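# Reorient a spanner inside the right hand

## Task

With the spanner already held in the right hand (handle lying across the fingers, thumb pressing from one side and the index and middle fingers from the other), rotate it within that hand until its orientation in the hand and the spot on the handle where it is gripped match the two goal pictures. Only the hand may touch it; the wrist camera, its bracket and the arm's last link count as hand. The task fails if the spanner contacts anything else or leaves the hand. To finish, keep it still briefly with no hand motor reading moving, grip it firmly enough that it would not shift however the hand is turned or moved, and then declare the task done.

## Robot and tools

Robot: the upper body of a humanoid on a stand past the table's -x edge (x = 0.18 m), facing roughly +x. Only the right arm (seven joints) and its right hand move. Scene frame: table top at z = 0, +z up, +x across the table away from the robot, the robot's right toward -y. The right shoulder sits about 0.28 m above the pelvis, 0.14 m toward -y and 0.06 m toward +x; the hand point can be at most 0.60 m from it.

Hand point and its axes: a point fixed to the palm, 0.05 m in front of it and 0.15 m from the wrist face along the fingers, in line with the index. Its +z runs along the straightened fingers, +y points out of the palm, +x crosses the palm away from the thumb. Straight fingertips reach 0.06 to 0.07 m past the point along +z, with finger centre lines 0.06 m behind it (-y). A bracket on the little-finger side of the wrist can strike things.

A row: 14 numbers, each in [-1, 1], for the one right arm: dx, dy, dz, rx, ry, rz, little, ring, middle, index, thumb_bend, thumb_turn, force_limit, speed. The first six are an offset, not a pose: measured from the Hand target as it stands when the action or call starts, along that Hand target's own axes. 1.0 equals 0.6 m for dx, dy, dz and 180 degrees for rx, ry, rz, which together form one rotation vector. Every row in an action counts from the same start, not from the previous row; repeating an offset in a new action moves further. The six hand numbers are absolute targets: fingers +1 straight, -1 curled; thumb_bend +1 straight, -1 fully bent; thumb_turn +1 beside the palm, -1 in front of it opposite the fingers. force_limit maps -1..+1 to about 0..10 N fingertip force (0..15 N for the two thumb motors) at which a closing motor stops. speed rises linearly from near 0 at -1 to full at +0.48 and stays full up to +1 (full travel 0.49 s). To keep the hand unchanged, resend the last six motor numbers, force_limit and speed; a 0 is itself a command.

Fingertip geometry (y, z from the hand point, metres): index straight (-0.06, +0.06), half closed (0.00, +0.02), three-quarters (0.00, -0.01), closed (-0.01, -0.04). Thumb turned in, straight (+0.04, -0.03), half bent (0.00, -0.01), fully bent toward (-0.05, -0.01).

Tools:
- execute_actions(actions, cameras): actions is a list of actions; each action is a table of up to 15 rows, one row per 1/30 s control step, the last row held to fill 15 steps. An empty list just reports state and images. cameras selects images: omitted, null or ["all"] gives all; [] gives none; an unknown name invalidates the call.
- move(target, speed, blend, blocking, cameras): target is one 14-number row or a list of up to 15 rows, all offsets from the same starting Hand target, same frame and scale as above. speed in m/s, 0.002 to 1.2 (default 0.25), turns capped at twice that in rad/s; one value or one per target. blend in m rounds corners at intermediate targets. blocking=false returns after about 0.5 s while the move continues. Hand numbers of later targets are applied on arrival once the arm and fingers rest. Its extra line reports done (at rest within 3 mm and 2 degrees), off_target, moving, held or fault, plus limits such as paced or held. The path ignores obstacles.
- wait(seconds): 0 to 10 s, the arm keeps its last command.
- stop(): brakes a running move.
- zoom_image(camera, region): camera is cam_head, cam_high, cam_low or cam_wrist; region [x0, y0, x1, y1] pixels, up to 504 x 504.
- show_instructions(): displays the reference goal pictures.
- finished_scene(scene): scene is the current scene number; irreversible.

Result lines: end_effector_position (m) and end_effector_quat_wxyz in the scene frame, possibly off by a few centimetres; Hand target (the last commanded pose after clipping, which your next offsets start from); joint positions, velocities ("within noise" means effectively still) and torques; hand_measured, hand_stopped_by (moving, target, force, stalled, fault) and hand_load_n (fingertip newtons, positive when pushed open), six values each in the row's motor order. A dropped grip shows as hand_load_n falling to about 0.

Behaviour to expect: orientation commands are clipped to 32 degrees from the measured one each step; the hand often settles short of its target, so resend or add the missing offset. Large rotations can swing the elbow. A motor starts only when its own target changes (by at least 0.002), then runs until it reaches the target or its load hits force_limit, and locks. To squeeze harder, raise force_limit and send a more-closed target than hand_measured; to loosen, send one more open. Close at speed -0.94 or lower for gentle contact, since fast fingers overshoot. While the arm is stopped, new hand numbers are ignored.

Cautions: never let the spanner touch the table or anything but the hand, and never let it fall; regrip gradually, keeping at least thumb plus one finger holding at all times. Avoid fast swings of the loaded hand, hard contacts, excessive finger force, and pushing toward unreachable poses, which heat motors (MOTOR HOT near 90 °C, arm drops with OVER-TEMPERATURE FAULT at 120 °C). Before finishing, confirm no motor reads moving and the grip load is firm. Joint limits (rad): shoulder pitch -2.800..2.670, roll -2.252..0.000, yaw -2.618..2.618, elbow -1.047..2.094, wrist roll -1.972..1.972, pitch -1.614..1.614, yaw -1.614..1.614. Cameras give 896x504 images; cam_wrist moves with the hand.

Each tool is called after ">>>" as name(argument=value, ...), one argument or row to a line, values as JSON.

Reference images:

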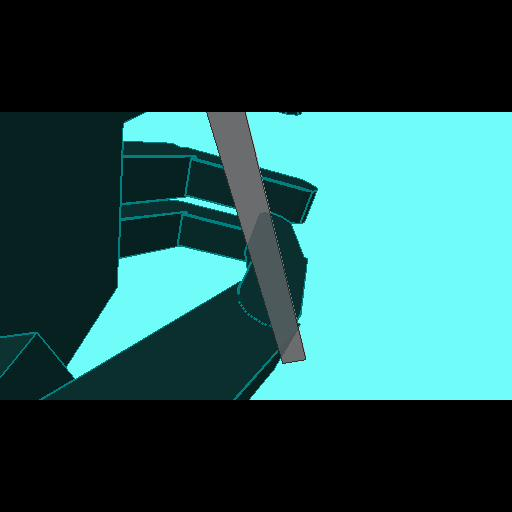

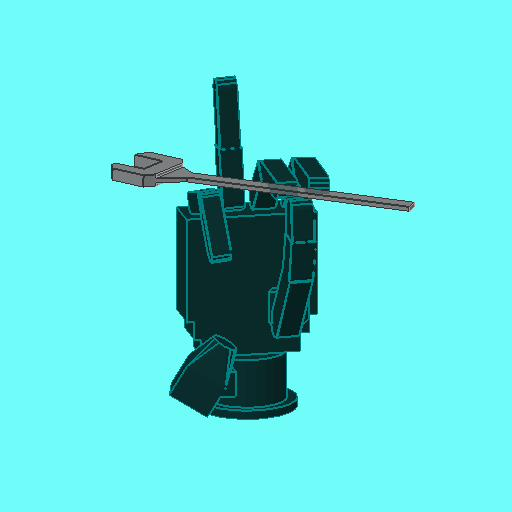

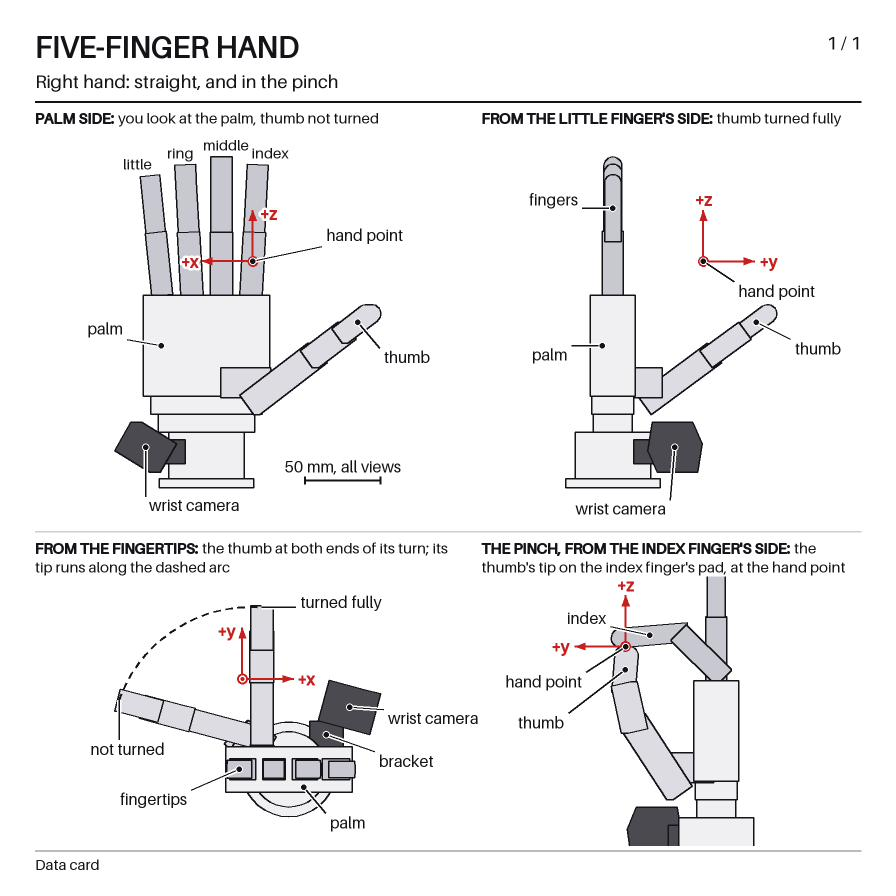

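## Session

>>> execute_actions(
  actions=[],
)

Scene clock: 0.00 s.
end_effector_position=(+0.3897, -0.0154, +0.2693) hand_measured=(+1.000, +1.000, -0.188, -0.190, +0.026, -0.900) hand_load_n=(+0.0, +0.0, +13.0, +11.5, +1.5, -0.5) hand_stopped_by=(target, target, target, target, target, target) hand_force_limit=0.00 hand_speed=-0.80 end_effector_quat_wxyz=(+0.624, -0.656, +0.311, -0.288)
Joint positions: [-0.806 -1.163 0.206 -0.652 -0.204 0.316 0.533]
Joint velocities: within noise
Joint torques (N m): no reading
Hand target: +0.3899, -0.0153, +0.2699; +0.625, -0.655, +0.311, -0.288

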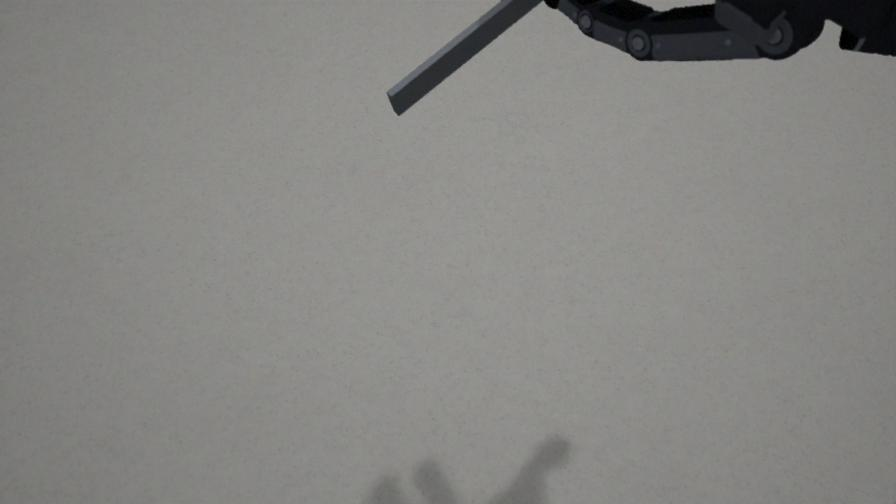

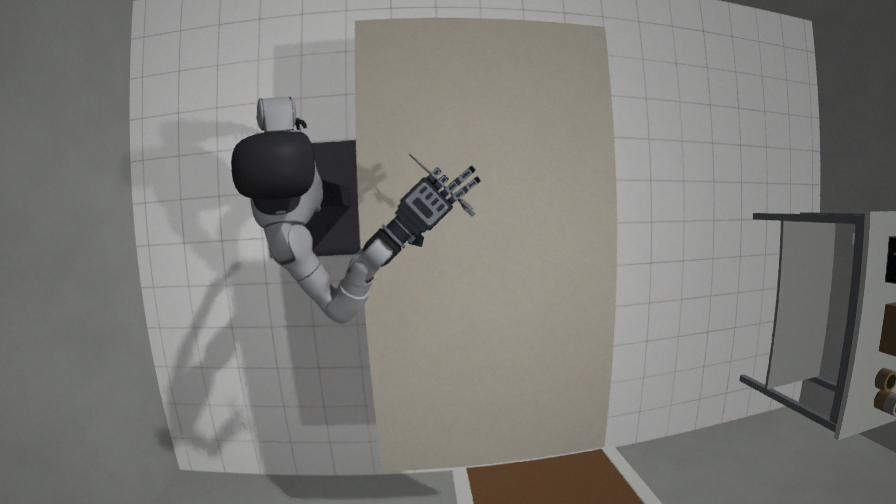

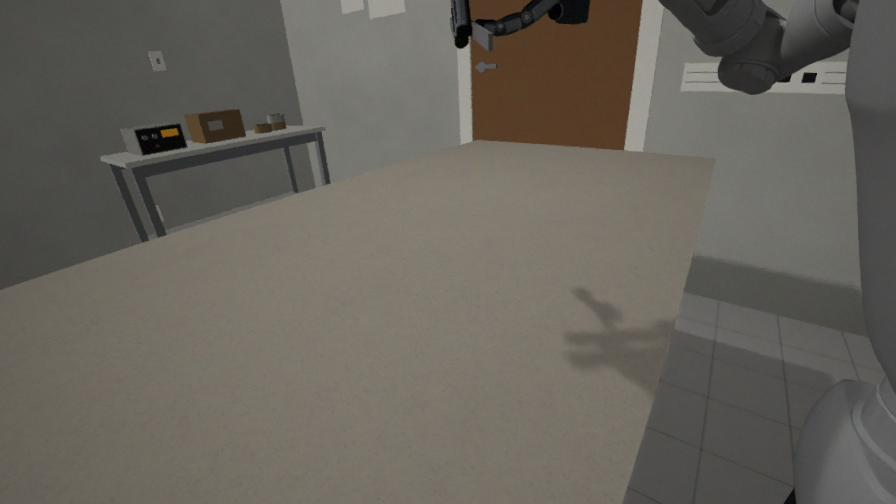

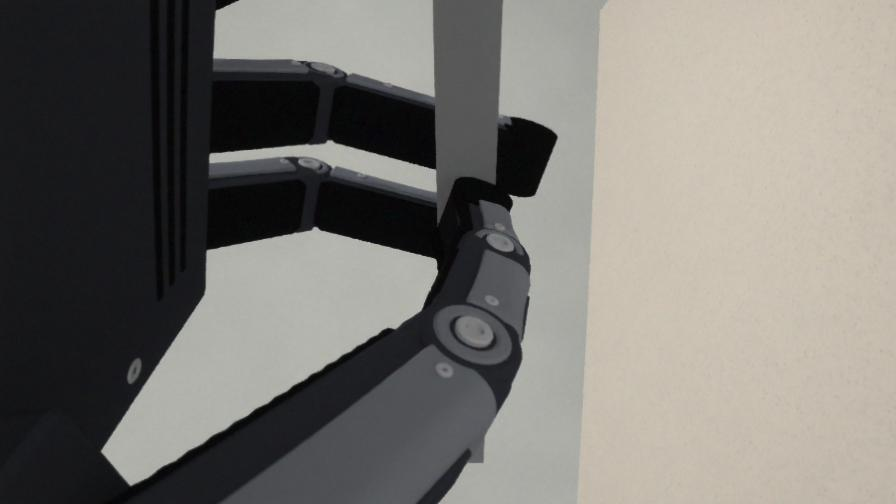

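>>> zoom_image(
  camera="cam_wrist",
  region=[392, 0, 896, 504],
)

>>> show_instructions(
)

Scaled by 1.000.

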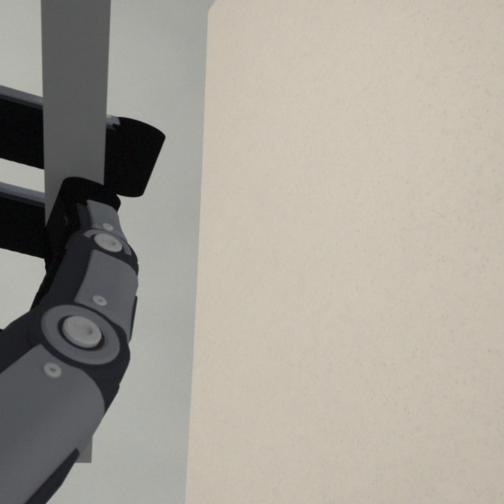

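Reference images for this scene: goal picture from the wrist camera place, goal picture looking into the palm, FIVE-FINGER HAND page 1.

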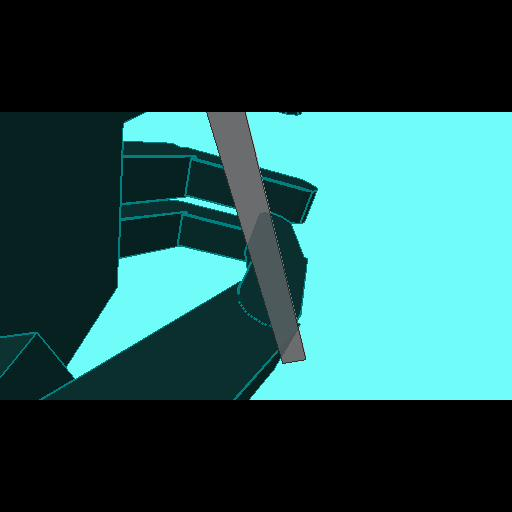

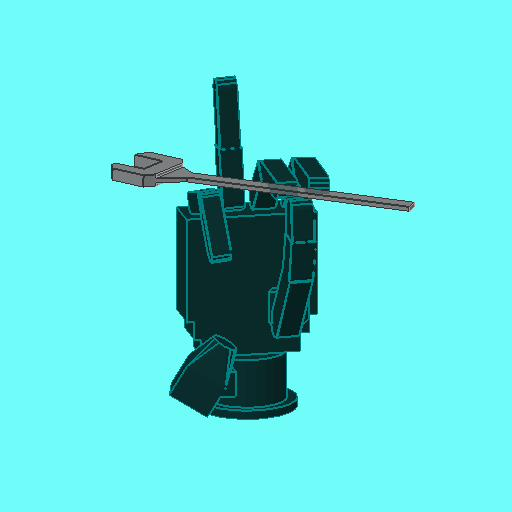

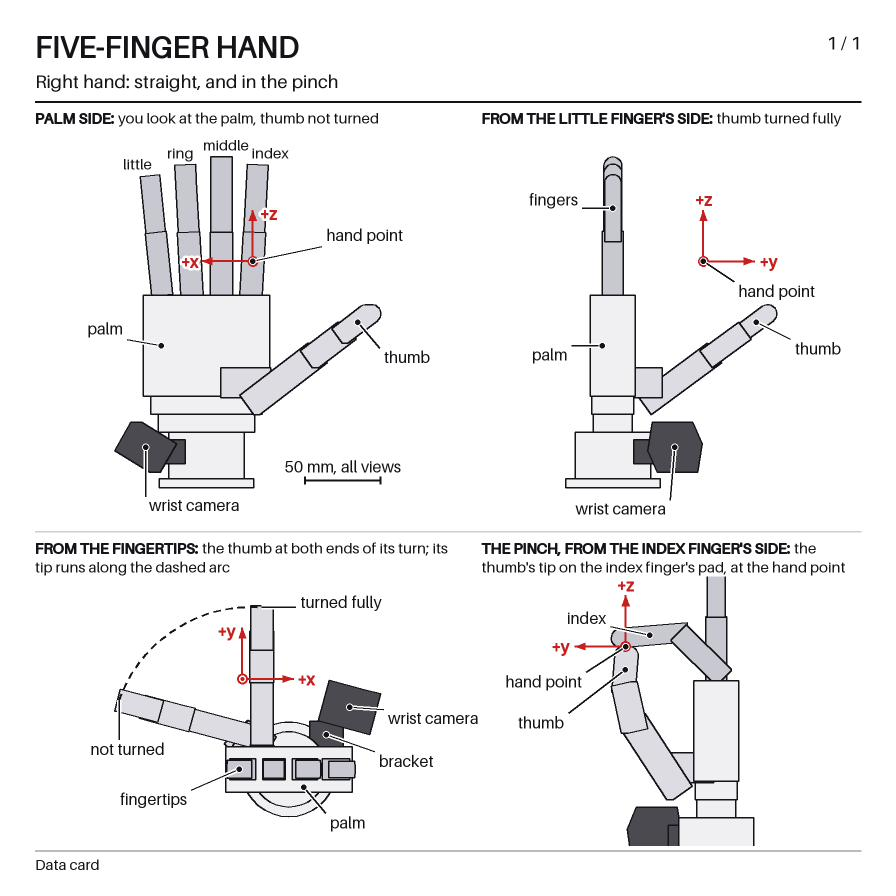

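>>> move(
  target=[0, -0.083, 0, 0, 0, 0.25, 1, 1, -0.19, -0.192, 0.026, -0.9, 0.0, -0.8],
  speed=0.25,
)

Scene clock: 474.37 s.
end_effector_position=(+0.3917, -0.0148, +0.3110) hand_measured=(+1.000, +1.000, -0.188, -0.190, +0.026, -0.900) hand_load_n=(+0.0, +0.0, +13.0, +11.0, +1.5, -0.5) hand_stopped_by=(target, target, target, force, target, target) hand_force_limit=0.00 hand_speed=-0.80 end_effector_quat_wxyz=(+0.678, -0.493, +0.544, -0.027)
Joint positions: [-0.846 -0.989 -0.024 -0.549 0.387 0.713 0.546]
Joint velocities: within noise
Joint torques (N m): [-8.77 -2.74 -3.69 -0.83 -0.13 -0.84 -0.69]
Hand target: +0.3922, -0.0140, +0.3196; +0.688, -0.487, +0.538, -0.027
Off the commanded pose: 0.009 m, 2 deg.
move: off_target
camera_calibration:
cam_wrist: T_world_to_cam=[[-0.373163, 0.34779, -0.860112, 0.423505], [-0.846865, 0.250935, 0.468882, 0.184879], [0.378905, 0.903368, 0.200892, -0.0825021], [0, 0, 0, 1]] pos_world=[0.345864, -0.119153, 0.294149]

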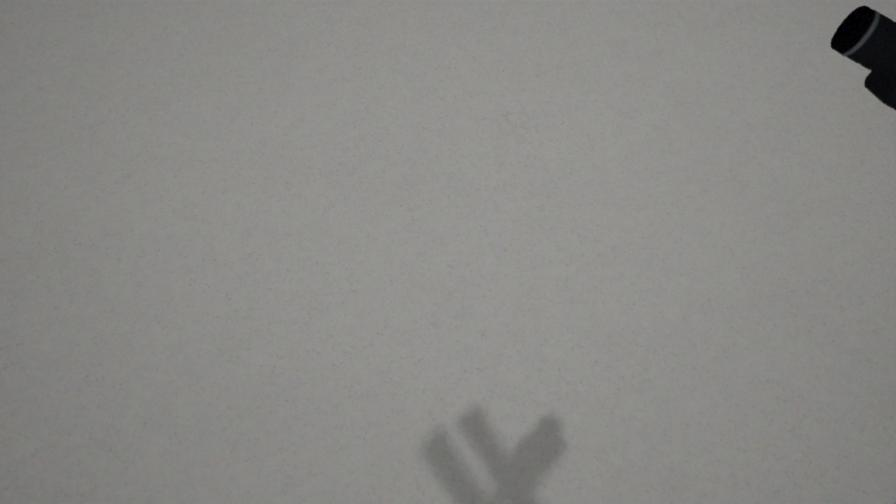

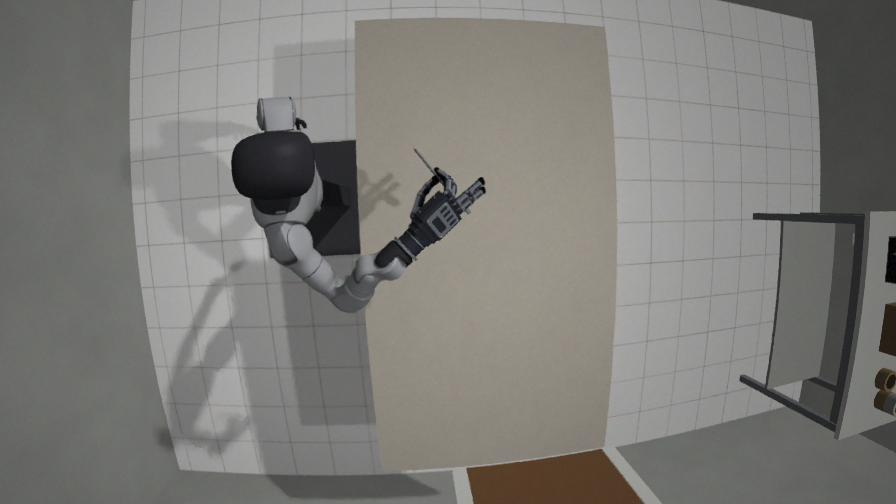

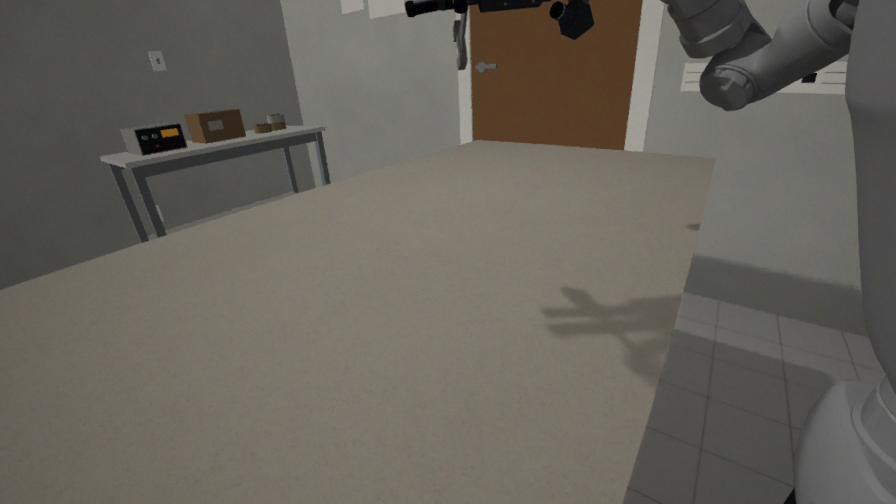

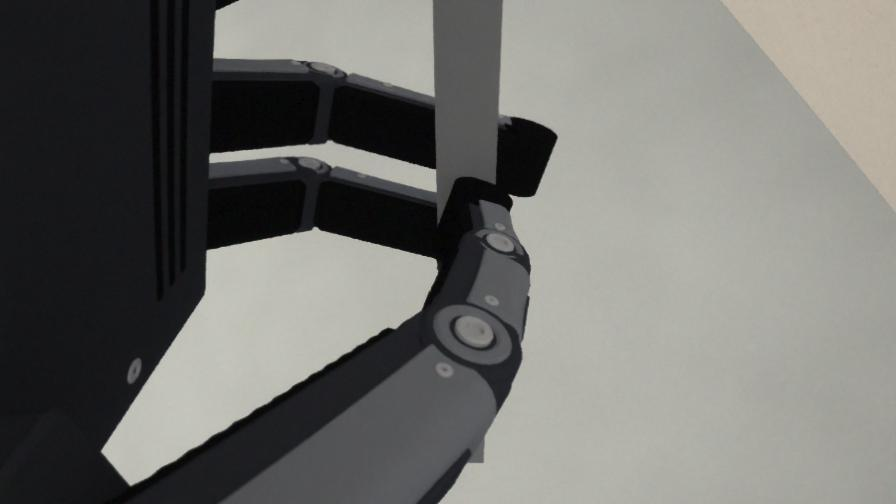

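>>> move(
  target=[0, 0, 0, 0, 0, 0.42, 1, 1, -0.19, -0.192, 0.026, -0.9, 0.0, -0.8],
  speed=0.25,
)

Scene clock: 482.60 s.
end_effector_position=(+0.3937, -0.0154, +0.3152) hand_measured=(+1.000, +1.000, -0.188, -0.190, +0.026, -0.900) hand_load_n=(+0.0, +0.0, +13.5, +11.0, +1.5, -1.0) hand_stopped_by=(target, target, target, force, target, target) hand_force_limit=0.00 hand_speed=-0.80 end_effector_quat_wxyz=(+0.558, -0.049, +0.727, +0.397)
Joint positions: [-0.841 -0.072 -0.742 -0.568 1.423 1.625 -0.424]
Joint velocities: [0.038 0 0.005 -0.014 0.011 -0.012 -0.007]
Joint torques (N m): [-8.64 -2.21 0.44 -1.44 1.23 -0.83 0.59]
Hand target: +0.3922, -0.0140, +0.3196; +0.560, -0.055, +0.723, +0.400
Off the commanded pose: 0.005 m, 1 deg.
joint sent to its limit — joint 6 (wrist pitch), upper limit. The joint targets still meet the commanded pose.
move: off_target
camera_calibration:
cam_wrist: T_world_to_cam=[[-0.59078, 0.756165, 0.281413, 0.160241], [-0.215542, -0.484025, 0.848093, -0.19455], [0.777509, 0.44038, 0.448938, -0.325757], [0, 0, 0, 1]] pos_world=[0.306012, -0.0718782, 0.266147]

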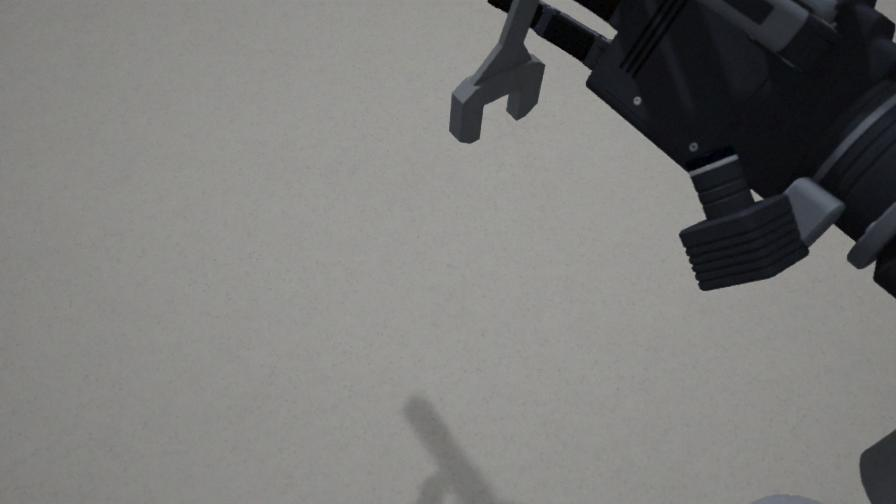

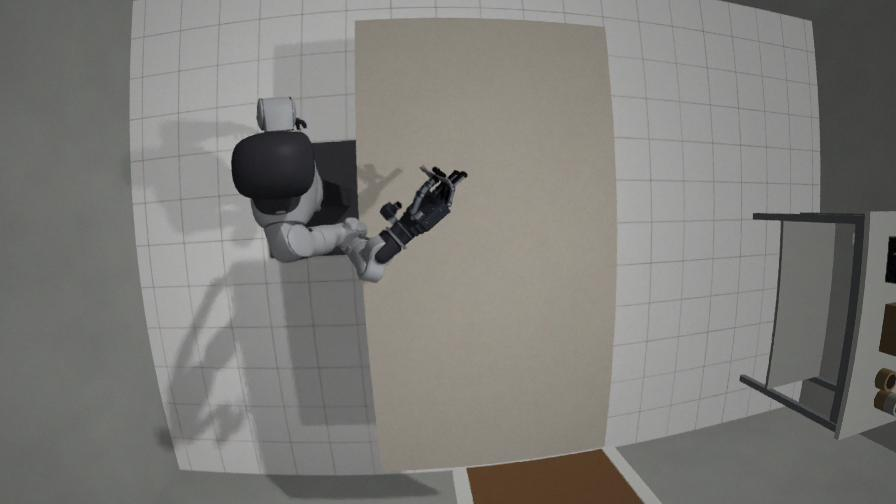

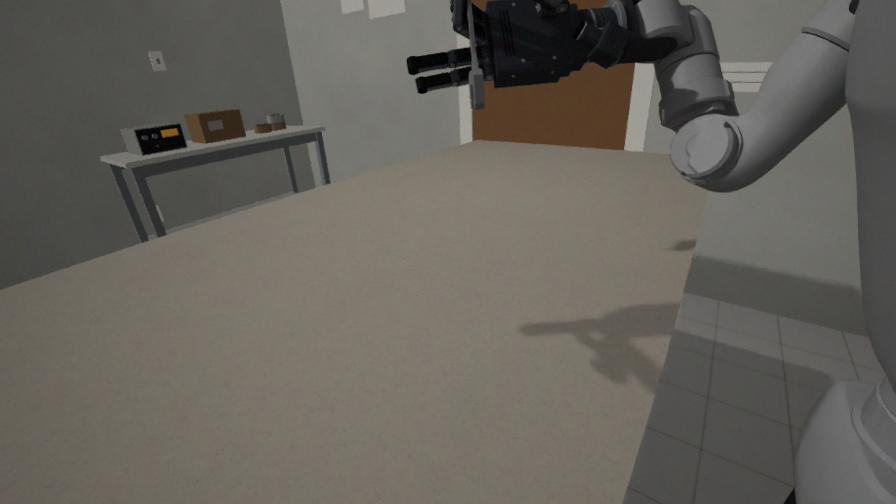

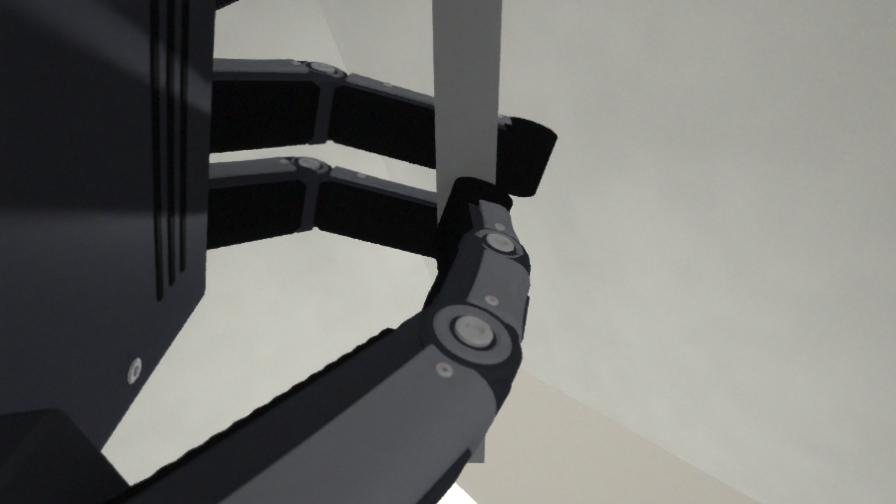

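>>> move(
  target=[-0.071, -0.171, 0.0675, 0, 0, 0, 1, 1, -0.19, -0.192, 0.026, -0.9, 0.0, -0.8],
  speed=0.2,
  cameras=["cam_high", "cam_low"],
)

Scene clock: 509.37 s.
end_effector_position=(+0.4920, -0.0712, +0.2924) hand_measured=(+1.000, +1.000, -0.188, -0.190, +0.026, -0.900) hand_load_n=(+0.0, +0.0, +13.5, +11.5, +1.5, -0.5) hand_stopped_by=(target, target, target, force, target, target) hand_force_limit=0.00 hand_speed=-0.80 end_effector_quat_wxyz=(+0.551, -0.051, +0.729, +0.403)
Joint positions: [-0.936 -0.515 -0.37 0.214 0.816 1.011 0.449]
Joint velocities: within noise
Joint torques (N m): [-11.24 -4.81 -1.15 -3 0.97 -1.22 0.83]
Hand target: +0.4930, -0.0728, +0.3007; +0.560, -0.055, +0.723, +0.400
Off the commanded pose: 0.009 m, 1 deg.
move: off_target
Images, in order (width x height): cam_high 896x504, cam_low 896x504.

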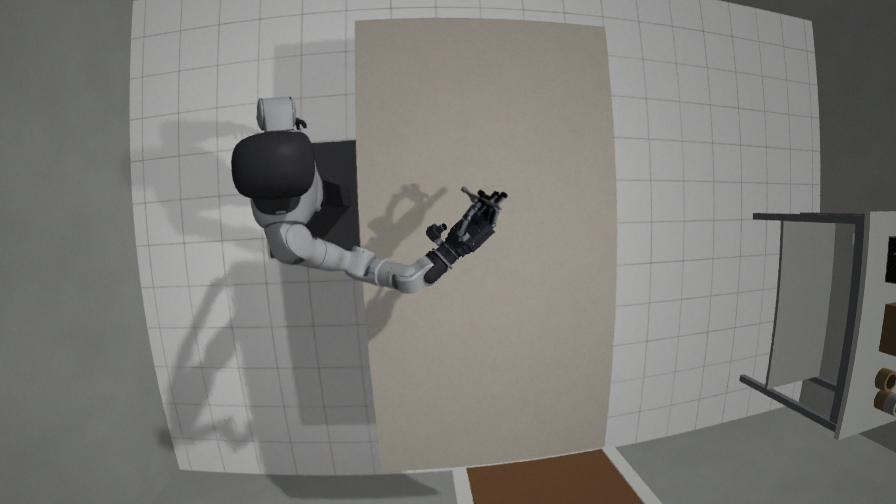

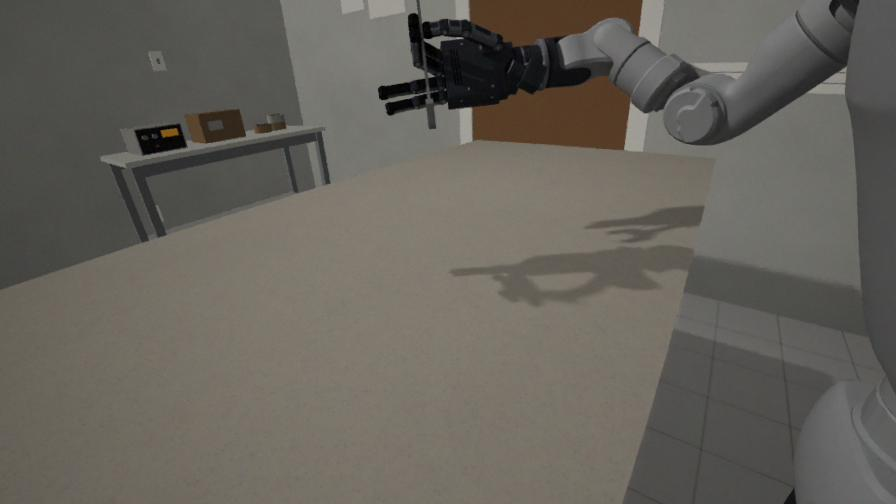

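>>> move(
  target=[0, 0, 0, 0, 0, 0.2, 1, 1, -0.19, -0.192, 0.026, -0.9, 0.0, -0.8],
  speed=0.2,
)

Scene clock: 515.90 s.
end_effector_position=(+0.4954, -0.0761, +0.2889) hand_measured=(+1.000, +1.000, -0.188, -0.190, +0.026, -0.900) hand_load_n=(+0.0, +0.0, +13.5, +11.0, +1.5, -0.5) hand_stopped_by=(target, target, target, force, target, target) hand_force_limit=0.00 hand_speed=-0.80 end_effector_quat_wxyz=(+0.402, +0.180, +0.715, +0.544)
Joint positions: [-1.058 -0.105 -0.999 0.141 1.332 1.506 -0.446]
Joint velocities: within noise
Joint torques (N m): [-11.22 -1.84 0.55 -4.07 1.8 -0.39 1]
Hand target: +0.4930, -0.0728, +0.3007; +0.409, +0.171, +0.705, +0.554
Off the commanded pose: 0.012 m, 2 deg.
move: off_target
camera_calibration:
cam_wrist: T_world_to_cam=[[-0.329721, 0.516142, 0.790494, -0.020982], [0.0589202, -0.824436, 0.56288, -0.259245], [0.942238, 0.23217, 0.241423, -0.403803], [0, 0, 0, 1]] pos_world=[0.388836, -0.10915, 0.259997]

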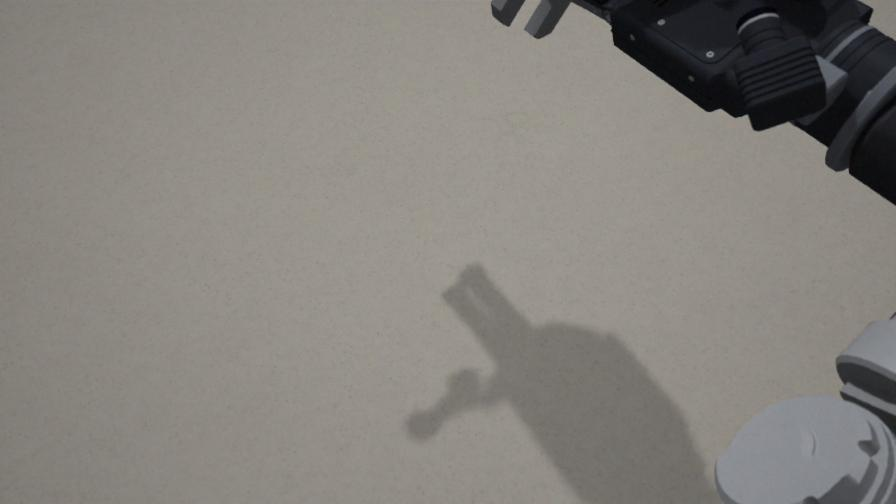

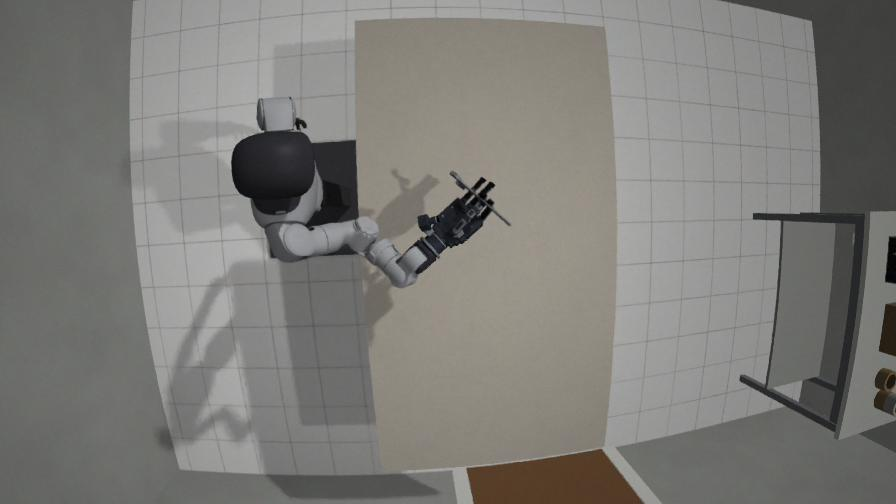

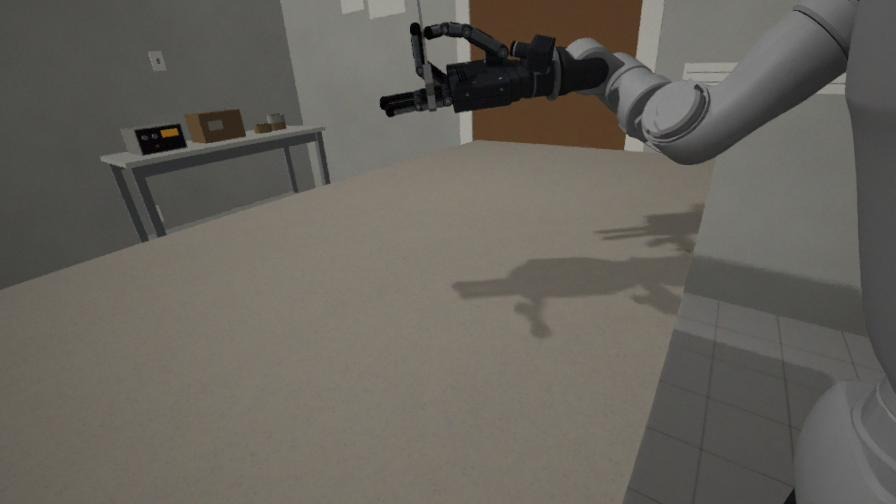

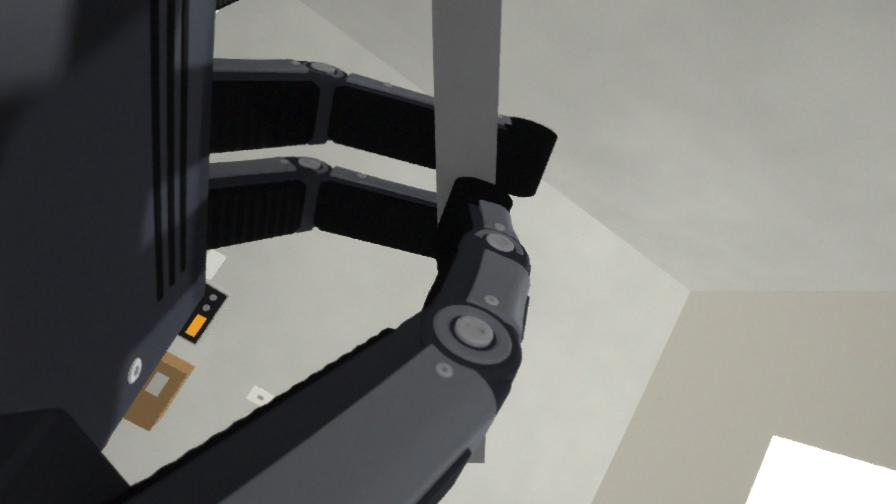

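>>> execute_actions(
  actions=[
    [[0, 0, 0, 0, 0, 0, 1, 1, -0.18, -0.182, 0.026, -0.9, 0.0, -0.95]],
  ],
  cameras=["cam_wrist"],
)

Scene clock: 527.40 s.
end_effector_position=(+0.4955, -0.0761, +0.2887) hand_measured=(+1.000, +1.000, -0.180, -0.182, +0.026, -0.900) hand_load_n=(+0.0, +0.0, +8.5, +7.5, +1.0, -0.5) hand_stopped_by=(target, target, force, force, target, target) hand_force_limit=0.00 hand_speed=-0.95 end_effector_quat_wxyz=(+0.402, +0.180, +0.715, +0.543)
Joint positions: [-1.058 -0.105 -0.999 0.141 1.332 1.506 -0.447]
Joint velocities: within noise
Joint torques (N m): [-11.16 -1.89 0.85 -4.06 1.93 -0.43 1.02]
Hand target: +0.4930, -0.0728, +0.3007; +0.409, +0.171, +0.705, +0.554
Off the commanded pose: 0.013 m, 2 deg.
camera_calibration:
cam_wrist: T_world_to_cam=[[-0.328891, 0.516795, 0.790413, -0.0211041], [0.0590494, -0.824084, 0.563381, -0.259338], [0.94252, 0.231965, 0.240518, -0.40377], [0, 0, 0, 1]] pos_world=[0.388934, -0.10915, 0.259901]
Images, in order (width x height): cam_wrist 896x504.

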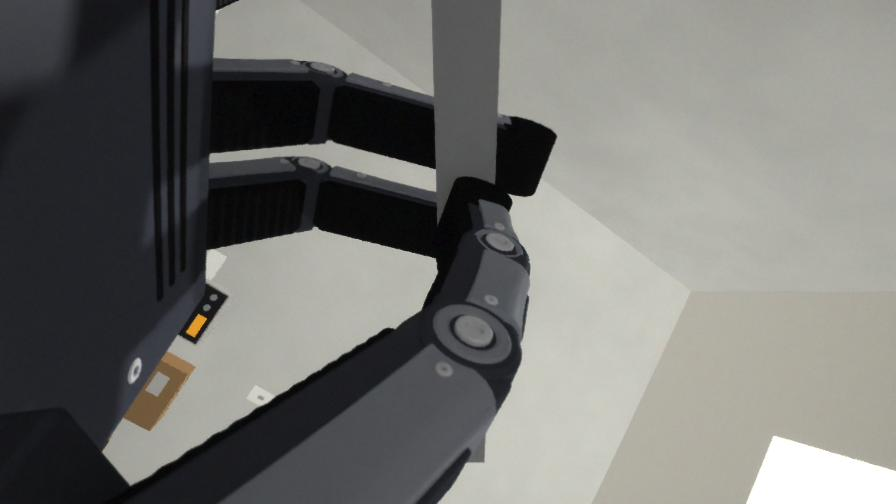

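>>> execute_actions(
  actions=[
    [[0, 0, 0, 0, 0, 0, 1, 1, -0.174, -0.176, 0.026, -0.9, 0.0, -0.95]],
  ],
  cameras=["cam_wrist"],
)

>>> execute_actions(
  actions=[
    [[0, 0, 0, 0, 0, 0, 1, 1, -0.171, -0.173, 0.026, -0.9, 0.0, -0.95]],
  ],
  cameras=["cam_wrist"],
)

Scene clock: 533.70 s.
end_effector_position=(+0.4955, -0.0761, +0.2887) hand_measured=(+1.000, +1.000, -0.174, -0.176, +0.026, -0.900) hand_load_n=(+0.0, +0.0, +4.5, +5.0, +0.5, -0.5) hand_stopped_by=(target, target, force, force, target, target) hand_force_limit=0.00 hand_speed=-0.95 end_effector_quat_wxyz=(+0.402, +0.180, +0.715, +0.543)
Joint positions: [-1.058 -0.105 -0.999 0.141 1.332 1.506 -0.447]
Joint velocities: within noise
Joint torques (N m): [-11.01 -1.86 1.06 -3.95 1.78 -0.43 1.03]
Hand target: +0.4930, -0.0728, +0.3007; +0.409, +0.171, +0.705, +0.554
Off the commanded pose: 0.013 m, 2 deg.
camera_calibration:
cam_wrist: T_world_to_cam=[[-0.328891, 0.516795, 0.790413, -0.0211041], [0.0590494, -0.824084, 0.563381, -0.259338], [0.94252, 0.231965, 0.240518, -0.40377], [0, 0, 0, 1]] pos_world=[0.388934, -0.10915, 0.259901]
Images, in order (width x height): cam_wrist 896x504.

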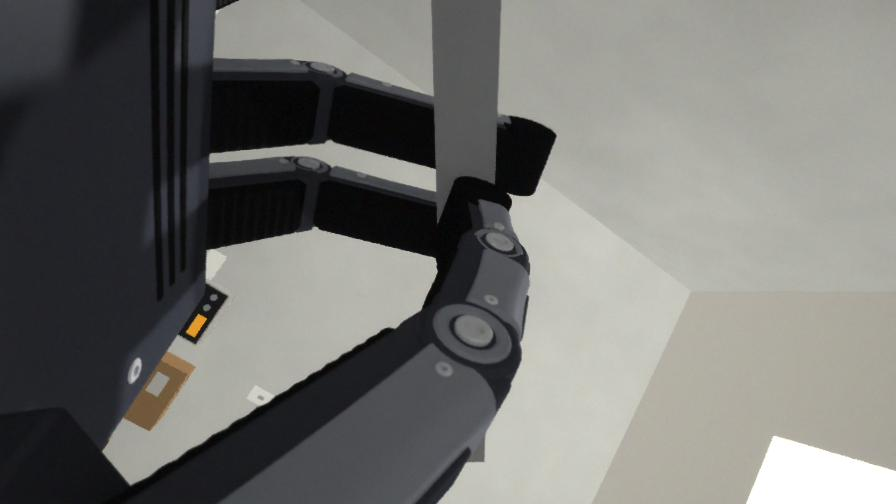

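Scene clock: 534.40 s.
end_effector_position=(+0.4955, -0.0761, +0.2887) hand_measured=(+1.000, +1.000, -0.170, -0.172, +0.026, -0.900) hand_load_n=(+0.0, +0.0, +2.5, +3.5, +0.5, -0.5) hand_stopped_by=(target, target, target, target, target, target) hand_force_limit=0.00 hand_speed=-0.95 end_effector_quat_wxyz=(+0.402, +0.180, +0.715, +0.543)
Joint positions: [-1.058 -0.105 -0.999 0.141 1.332 1.506 -0.447]
Joint velocities: within noise
Joint torques (N m): [-11.1 -1.79 0.69 -4.16 1.85 -0.42 1.01]
Hand target: +0.4930, -0.0728, +0.3007; +0.409, +0.171, +0.705, +0.554
Off the commanded pose: 0.013 m, 2 deg.
camera_calibration:
cam_wrist: T_world_to_cam=[[-0.328896, 0.51686, 0.790369, -0.021084], [0.0590234, -0.824044, 0.563443, -0.25934], [0.94252, 0.231964, 0.240518, -0.40377], [0, 0, 0, 1]] pos_world=[0.388933, -0.10915, 0.259901]
Images, in order (width x height): cam_wrist 896x504.

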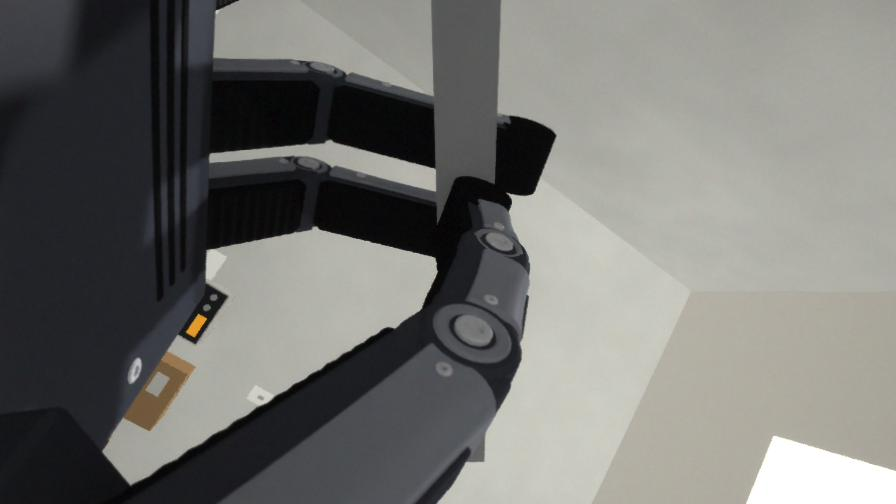

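>>> execute_actions(
  actions=[
    [[0, 0, 0, 0, 0, 0, 1, 1, -0.169, -0.171, 0.026, -0.9, 0.0, -0.95]],
  ],
  cameras=["cam_wrist"],
)

>>> execute_actions(
  actions=[
    [[0, 0, 0, 0, 0, 0, 1, 1, -0.167, -0.169, 0.026, -0.9, 0.0, -0.95]],
  ],
  cameras=["cam_wrist"],
)

Scene clock: 541.73 s.
end_effector_position=(+0.4955, -0.0761, +0.2887) hand_measured=(+1.000, +1.000, -0.168, -0.170, +0.026, -0.900) hand_load_n=(+0.0, +0.0, +2.0, +2.5, -0.5, -0.5) hand_stopped_by=(target, target, target, target, target, target) hand_force_limit=0.00 hand_speed=-0.95 end_effector_quat_wxyz=(+0.402, +0.180, +0.715, +0.543)
Joint positions: [-1.058 -0.105 -0.999 0.141 1.332 1.506 -0.447]
Joint velocities: within noise
Joint torques (N m): [-11.35 -1.92 0.65 -3.93 1.85 -0.4 0.99]
Hand target: +0.4930, -0.0728, +0.3007; +0.409, +0.171, +0.705, +0.554
Off the commanded pose: 0.013 m, 2 deg.
camera_calibration:
cam_wrist: T_world_to_cam=[[-0.328821, 0.516879, 0.790388, -0.021116], [0.0590765, -0.824031, 0.563457, -0.259363], [0.942543, 0.23197, 0.240423, -0.403753], [0, 0, 0, 1]] pos_world=[0.388933, -0.10915, 0.259901]
Images, in order (width x height): cam_wrist 896x504.

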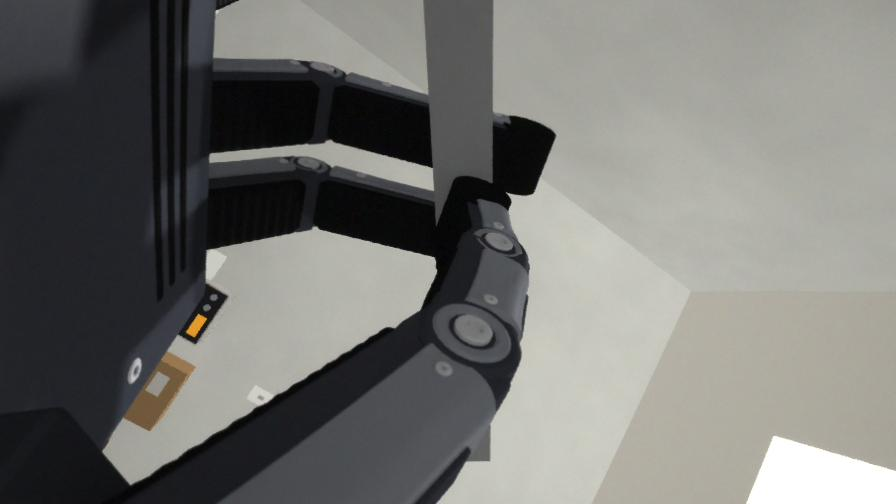

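Scene clock: 542.43 s.
end_effector_position=(+0.4953, -0.0760, +0.2891) hand_measured=(+1.000, +1.000, -0.166, -0.168, +0.026, -0.900) hand_load_n=(+0.0, +0.0, +1.0, +2.0, +0.0, -1.0) hand_stopped_by=(target, target, target, target, target, target) hand_force_limit=0.00 hand_speed=-0.95 end_effector_quat_wxyz=(+0.402, +0.180, +0.715, +0.544)
Joint positions: [-1.058 -0.105 -0.999 0.141 1.334 1.507 -0.448]
Joint velocities: within noise
Joint torques (N m): [-10.89 -2.01 0.68 -4.09 1.76 -0.49 1.03]
Hand target: +0.4930, -0.0728, +0.3007; +0.409, +0.171, +0.705, +0.554
Off the commanded pose: 0.012 m, 2 deg.
camera_calibration:
cam_wrist: T_world_to_cam=[[-0.33023, 0.515731, 0.79055, -0.0210841], [0.0592734, -0.824552, 0.562672, -0.259364], [0.942038, 0.23267, 0.241723, -0.403729], [0, 0, 0, 1]] pos_world=[0.388738, -0.10905, 0.260196]
Images, in order (width x height): cam_wrist 896x504.

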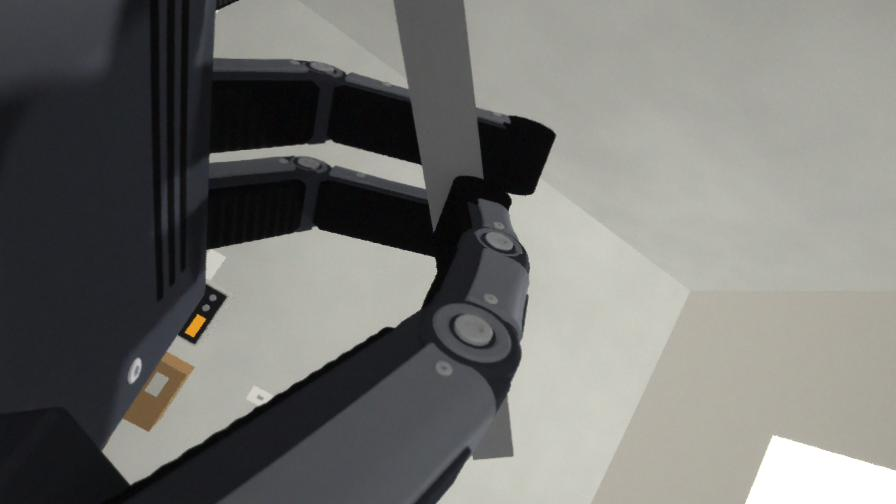

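>>> wait(
  seconds=0.2,
  cameras=["cam_wrist"],
)

Scene clock: 546.70 s.
end_effector_position=(+0.4953, -0.0760, +0.2891) hand_measured=(+1.000, +1.000, -0.166, -0.168, +0.026, -0.900) hand_load_n=(+0.0, +0.0, +1.0, +2.0, -0.5, -1.0) hand_stopped_by=(target, target, target, target, target, target) hand_force_limit=0.00 hand_speed=-0.95 end_effector_quat_wxyz=(+0.402, +0.180, +0.715, +0.544)
Joint positions: [-1.058 -0.105 -0.999 0.141 1.334 1.507 -0.448]
Joint velocities: within noise
Joint torques (N m): [-11.15 -2.03 0.77 -3.88 1.73 -0.48 1]
Hand target: +0.4930, -0.0728, +0.3007; +0.409, +0.171, +0.705, +0.554
Off the commanded pose: 0.012 m, 2 deg.
wait: 0.20 s; at rest from the start
camera_calibration:
cam_wrist: T_world_to_cam=[[-0.33023, 0.515731, 0.79055, -0.0210841], [0.0592734, -0.824552, 0.562672, -0.259364], [0.942038, 0.23267, 0.241723, -0.403729], [0, 0, 0, 1]] pos_world=[0.388738, -0.10905, 0.260196]
Images, in order (width x height): cam_wrist 896x504.

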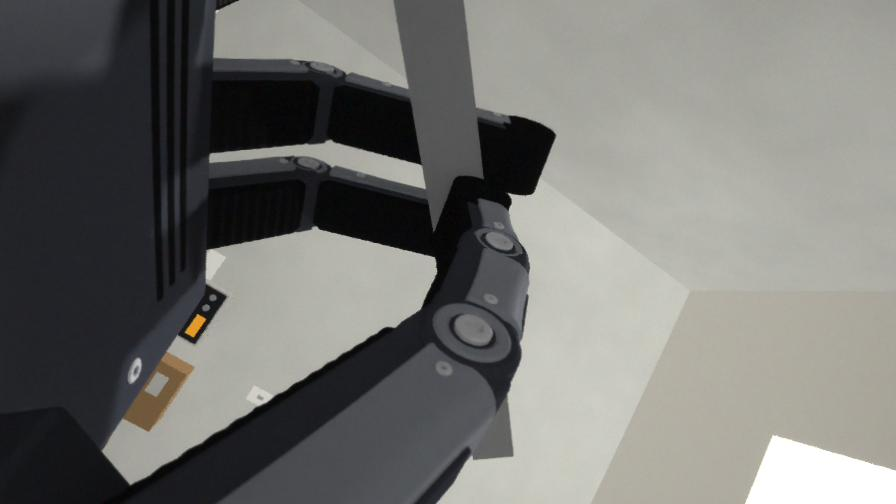

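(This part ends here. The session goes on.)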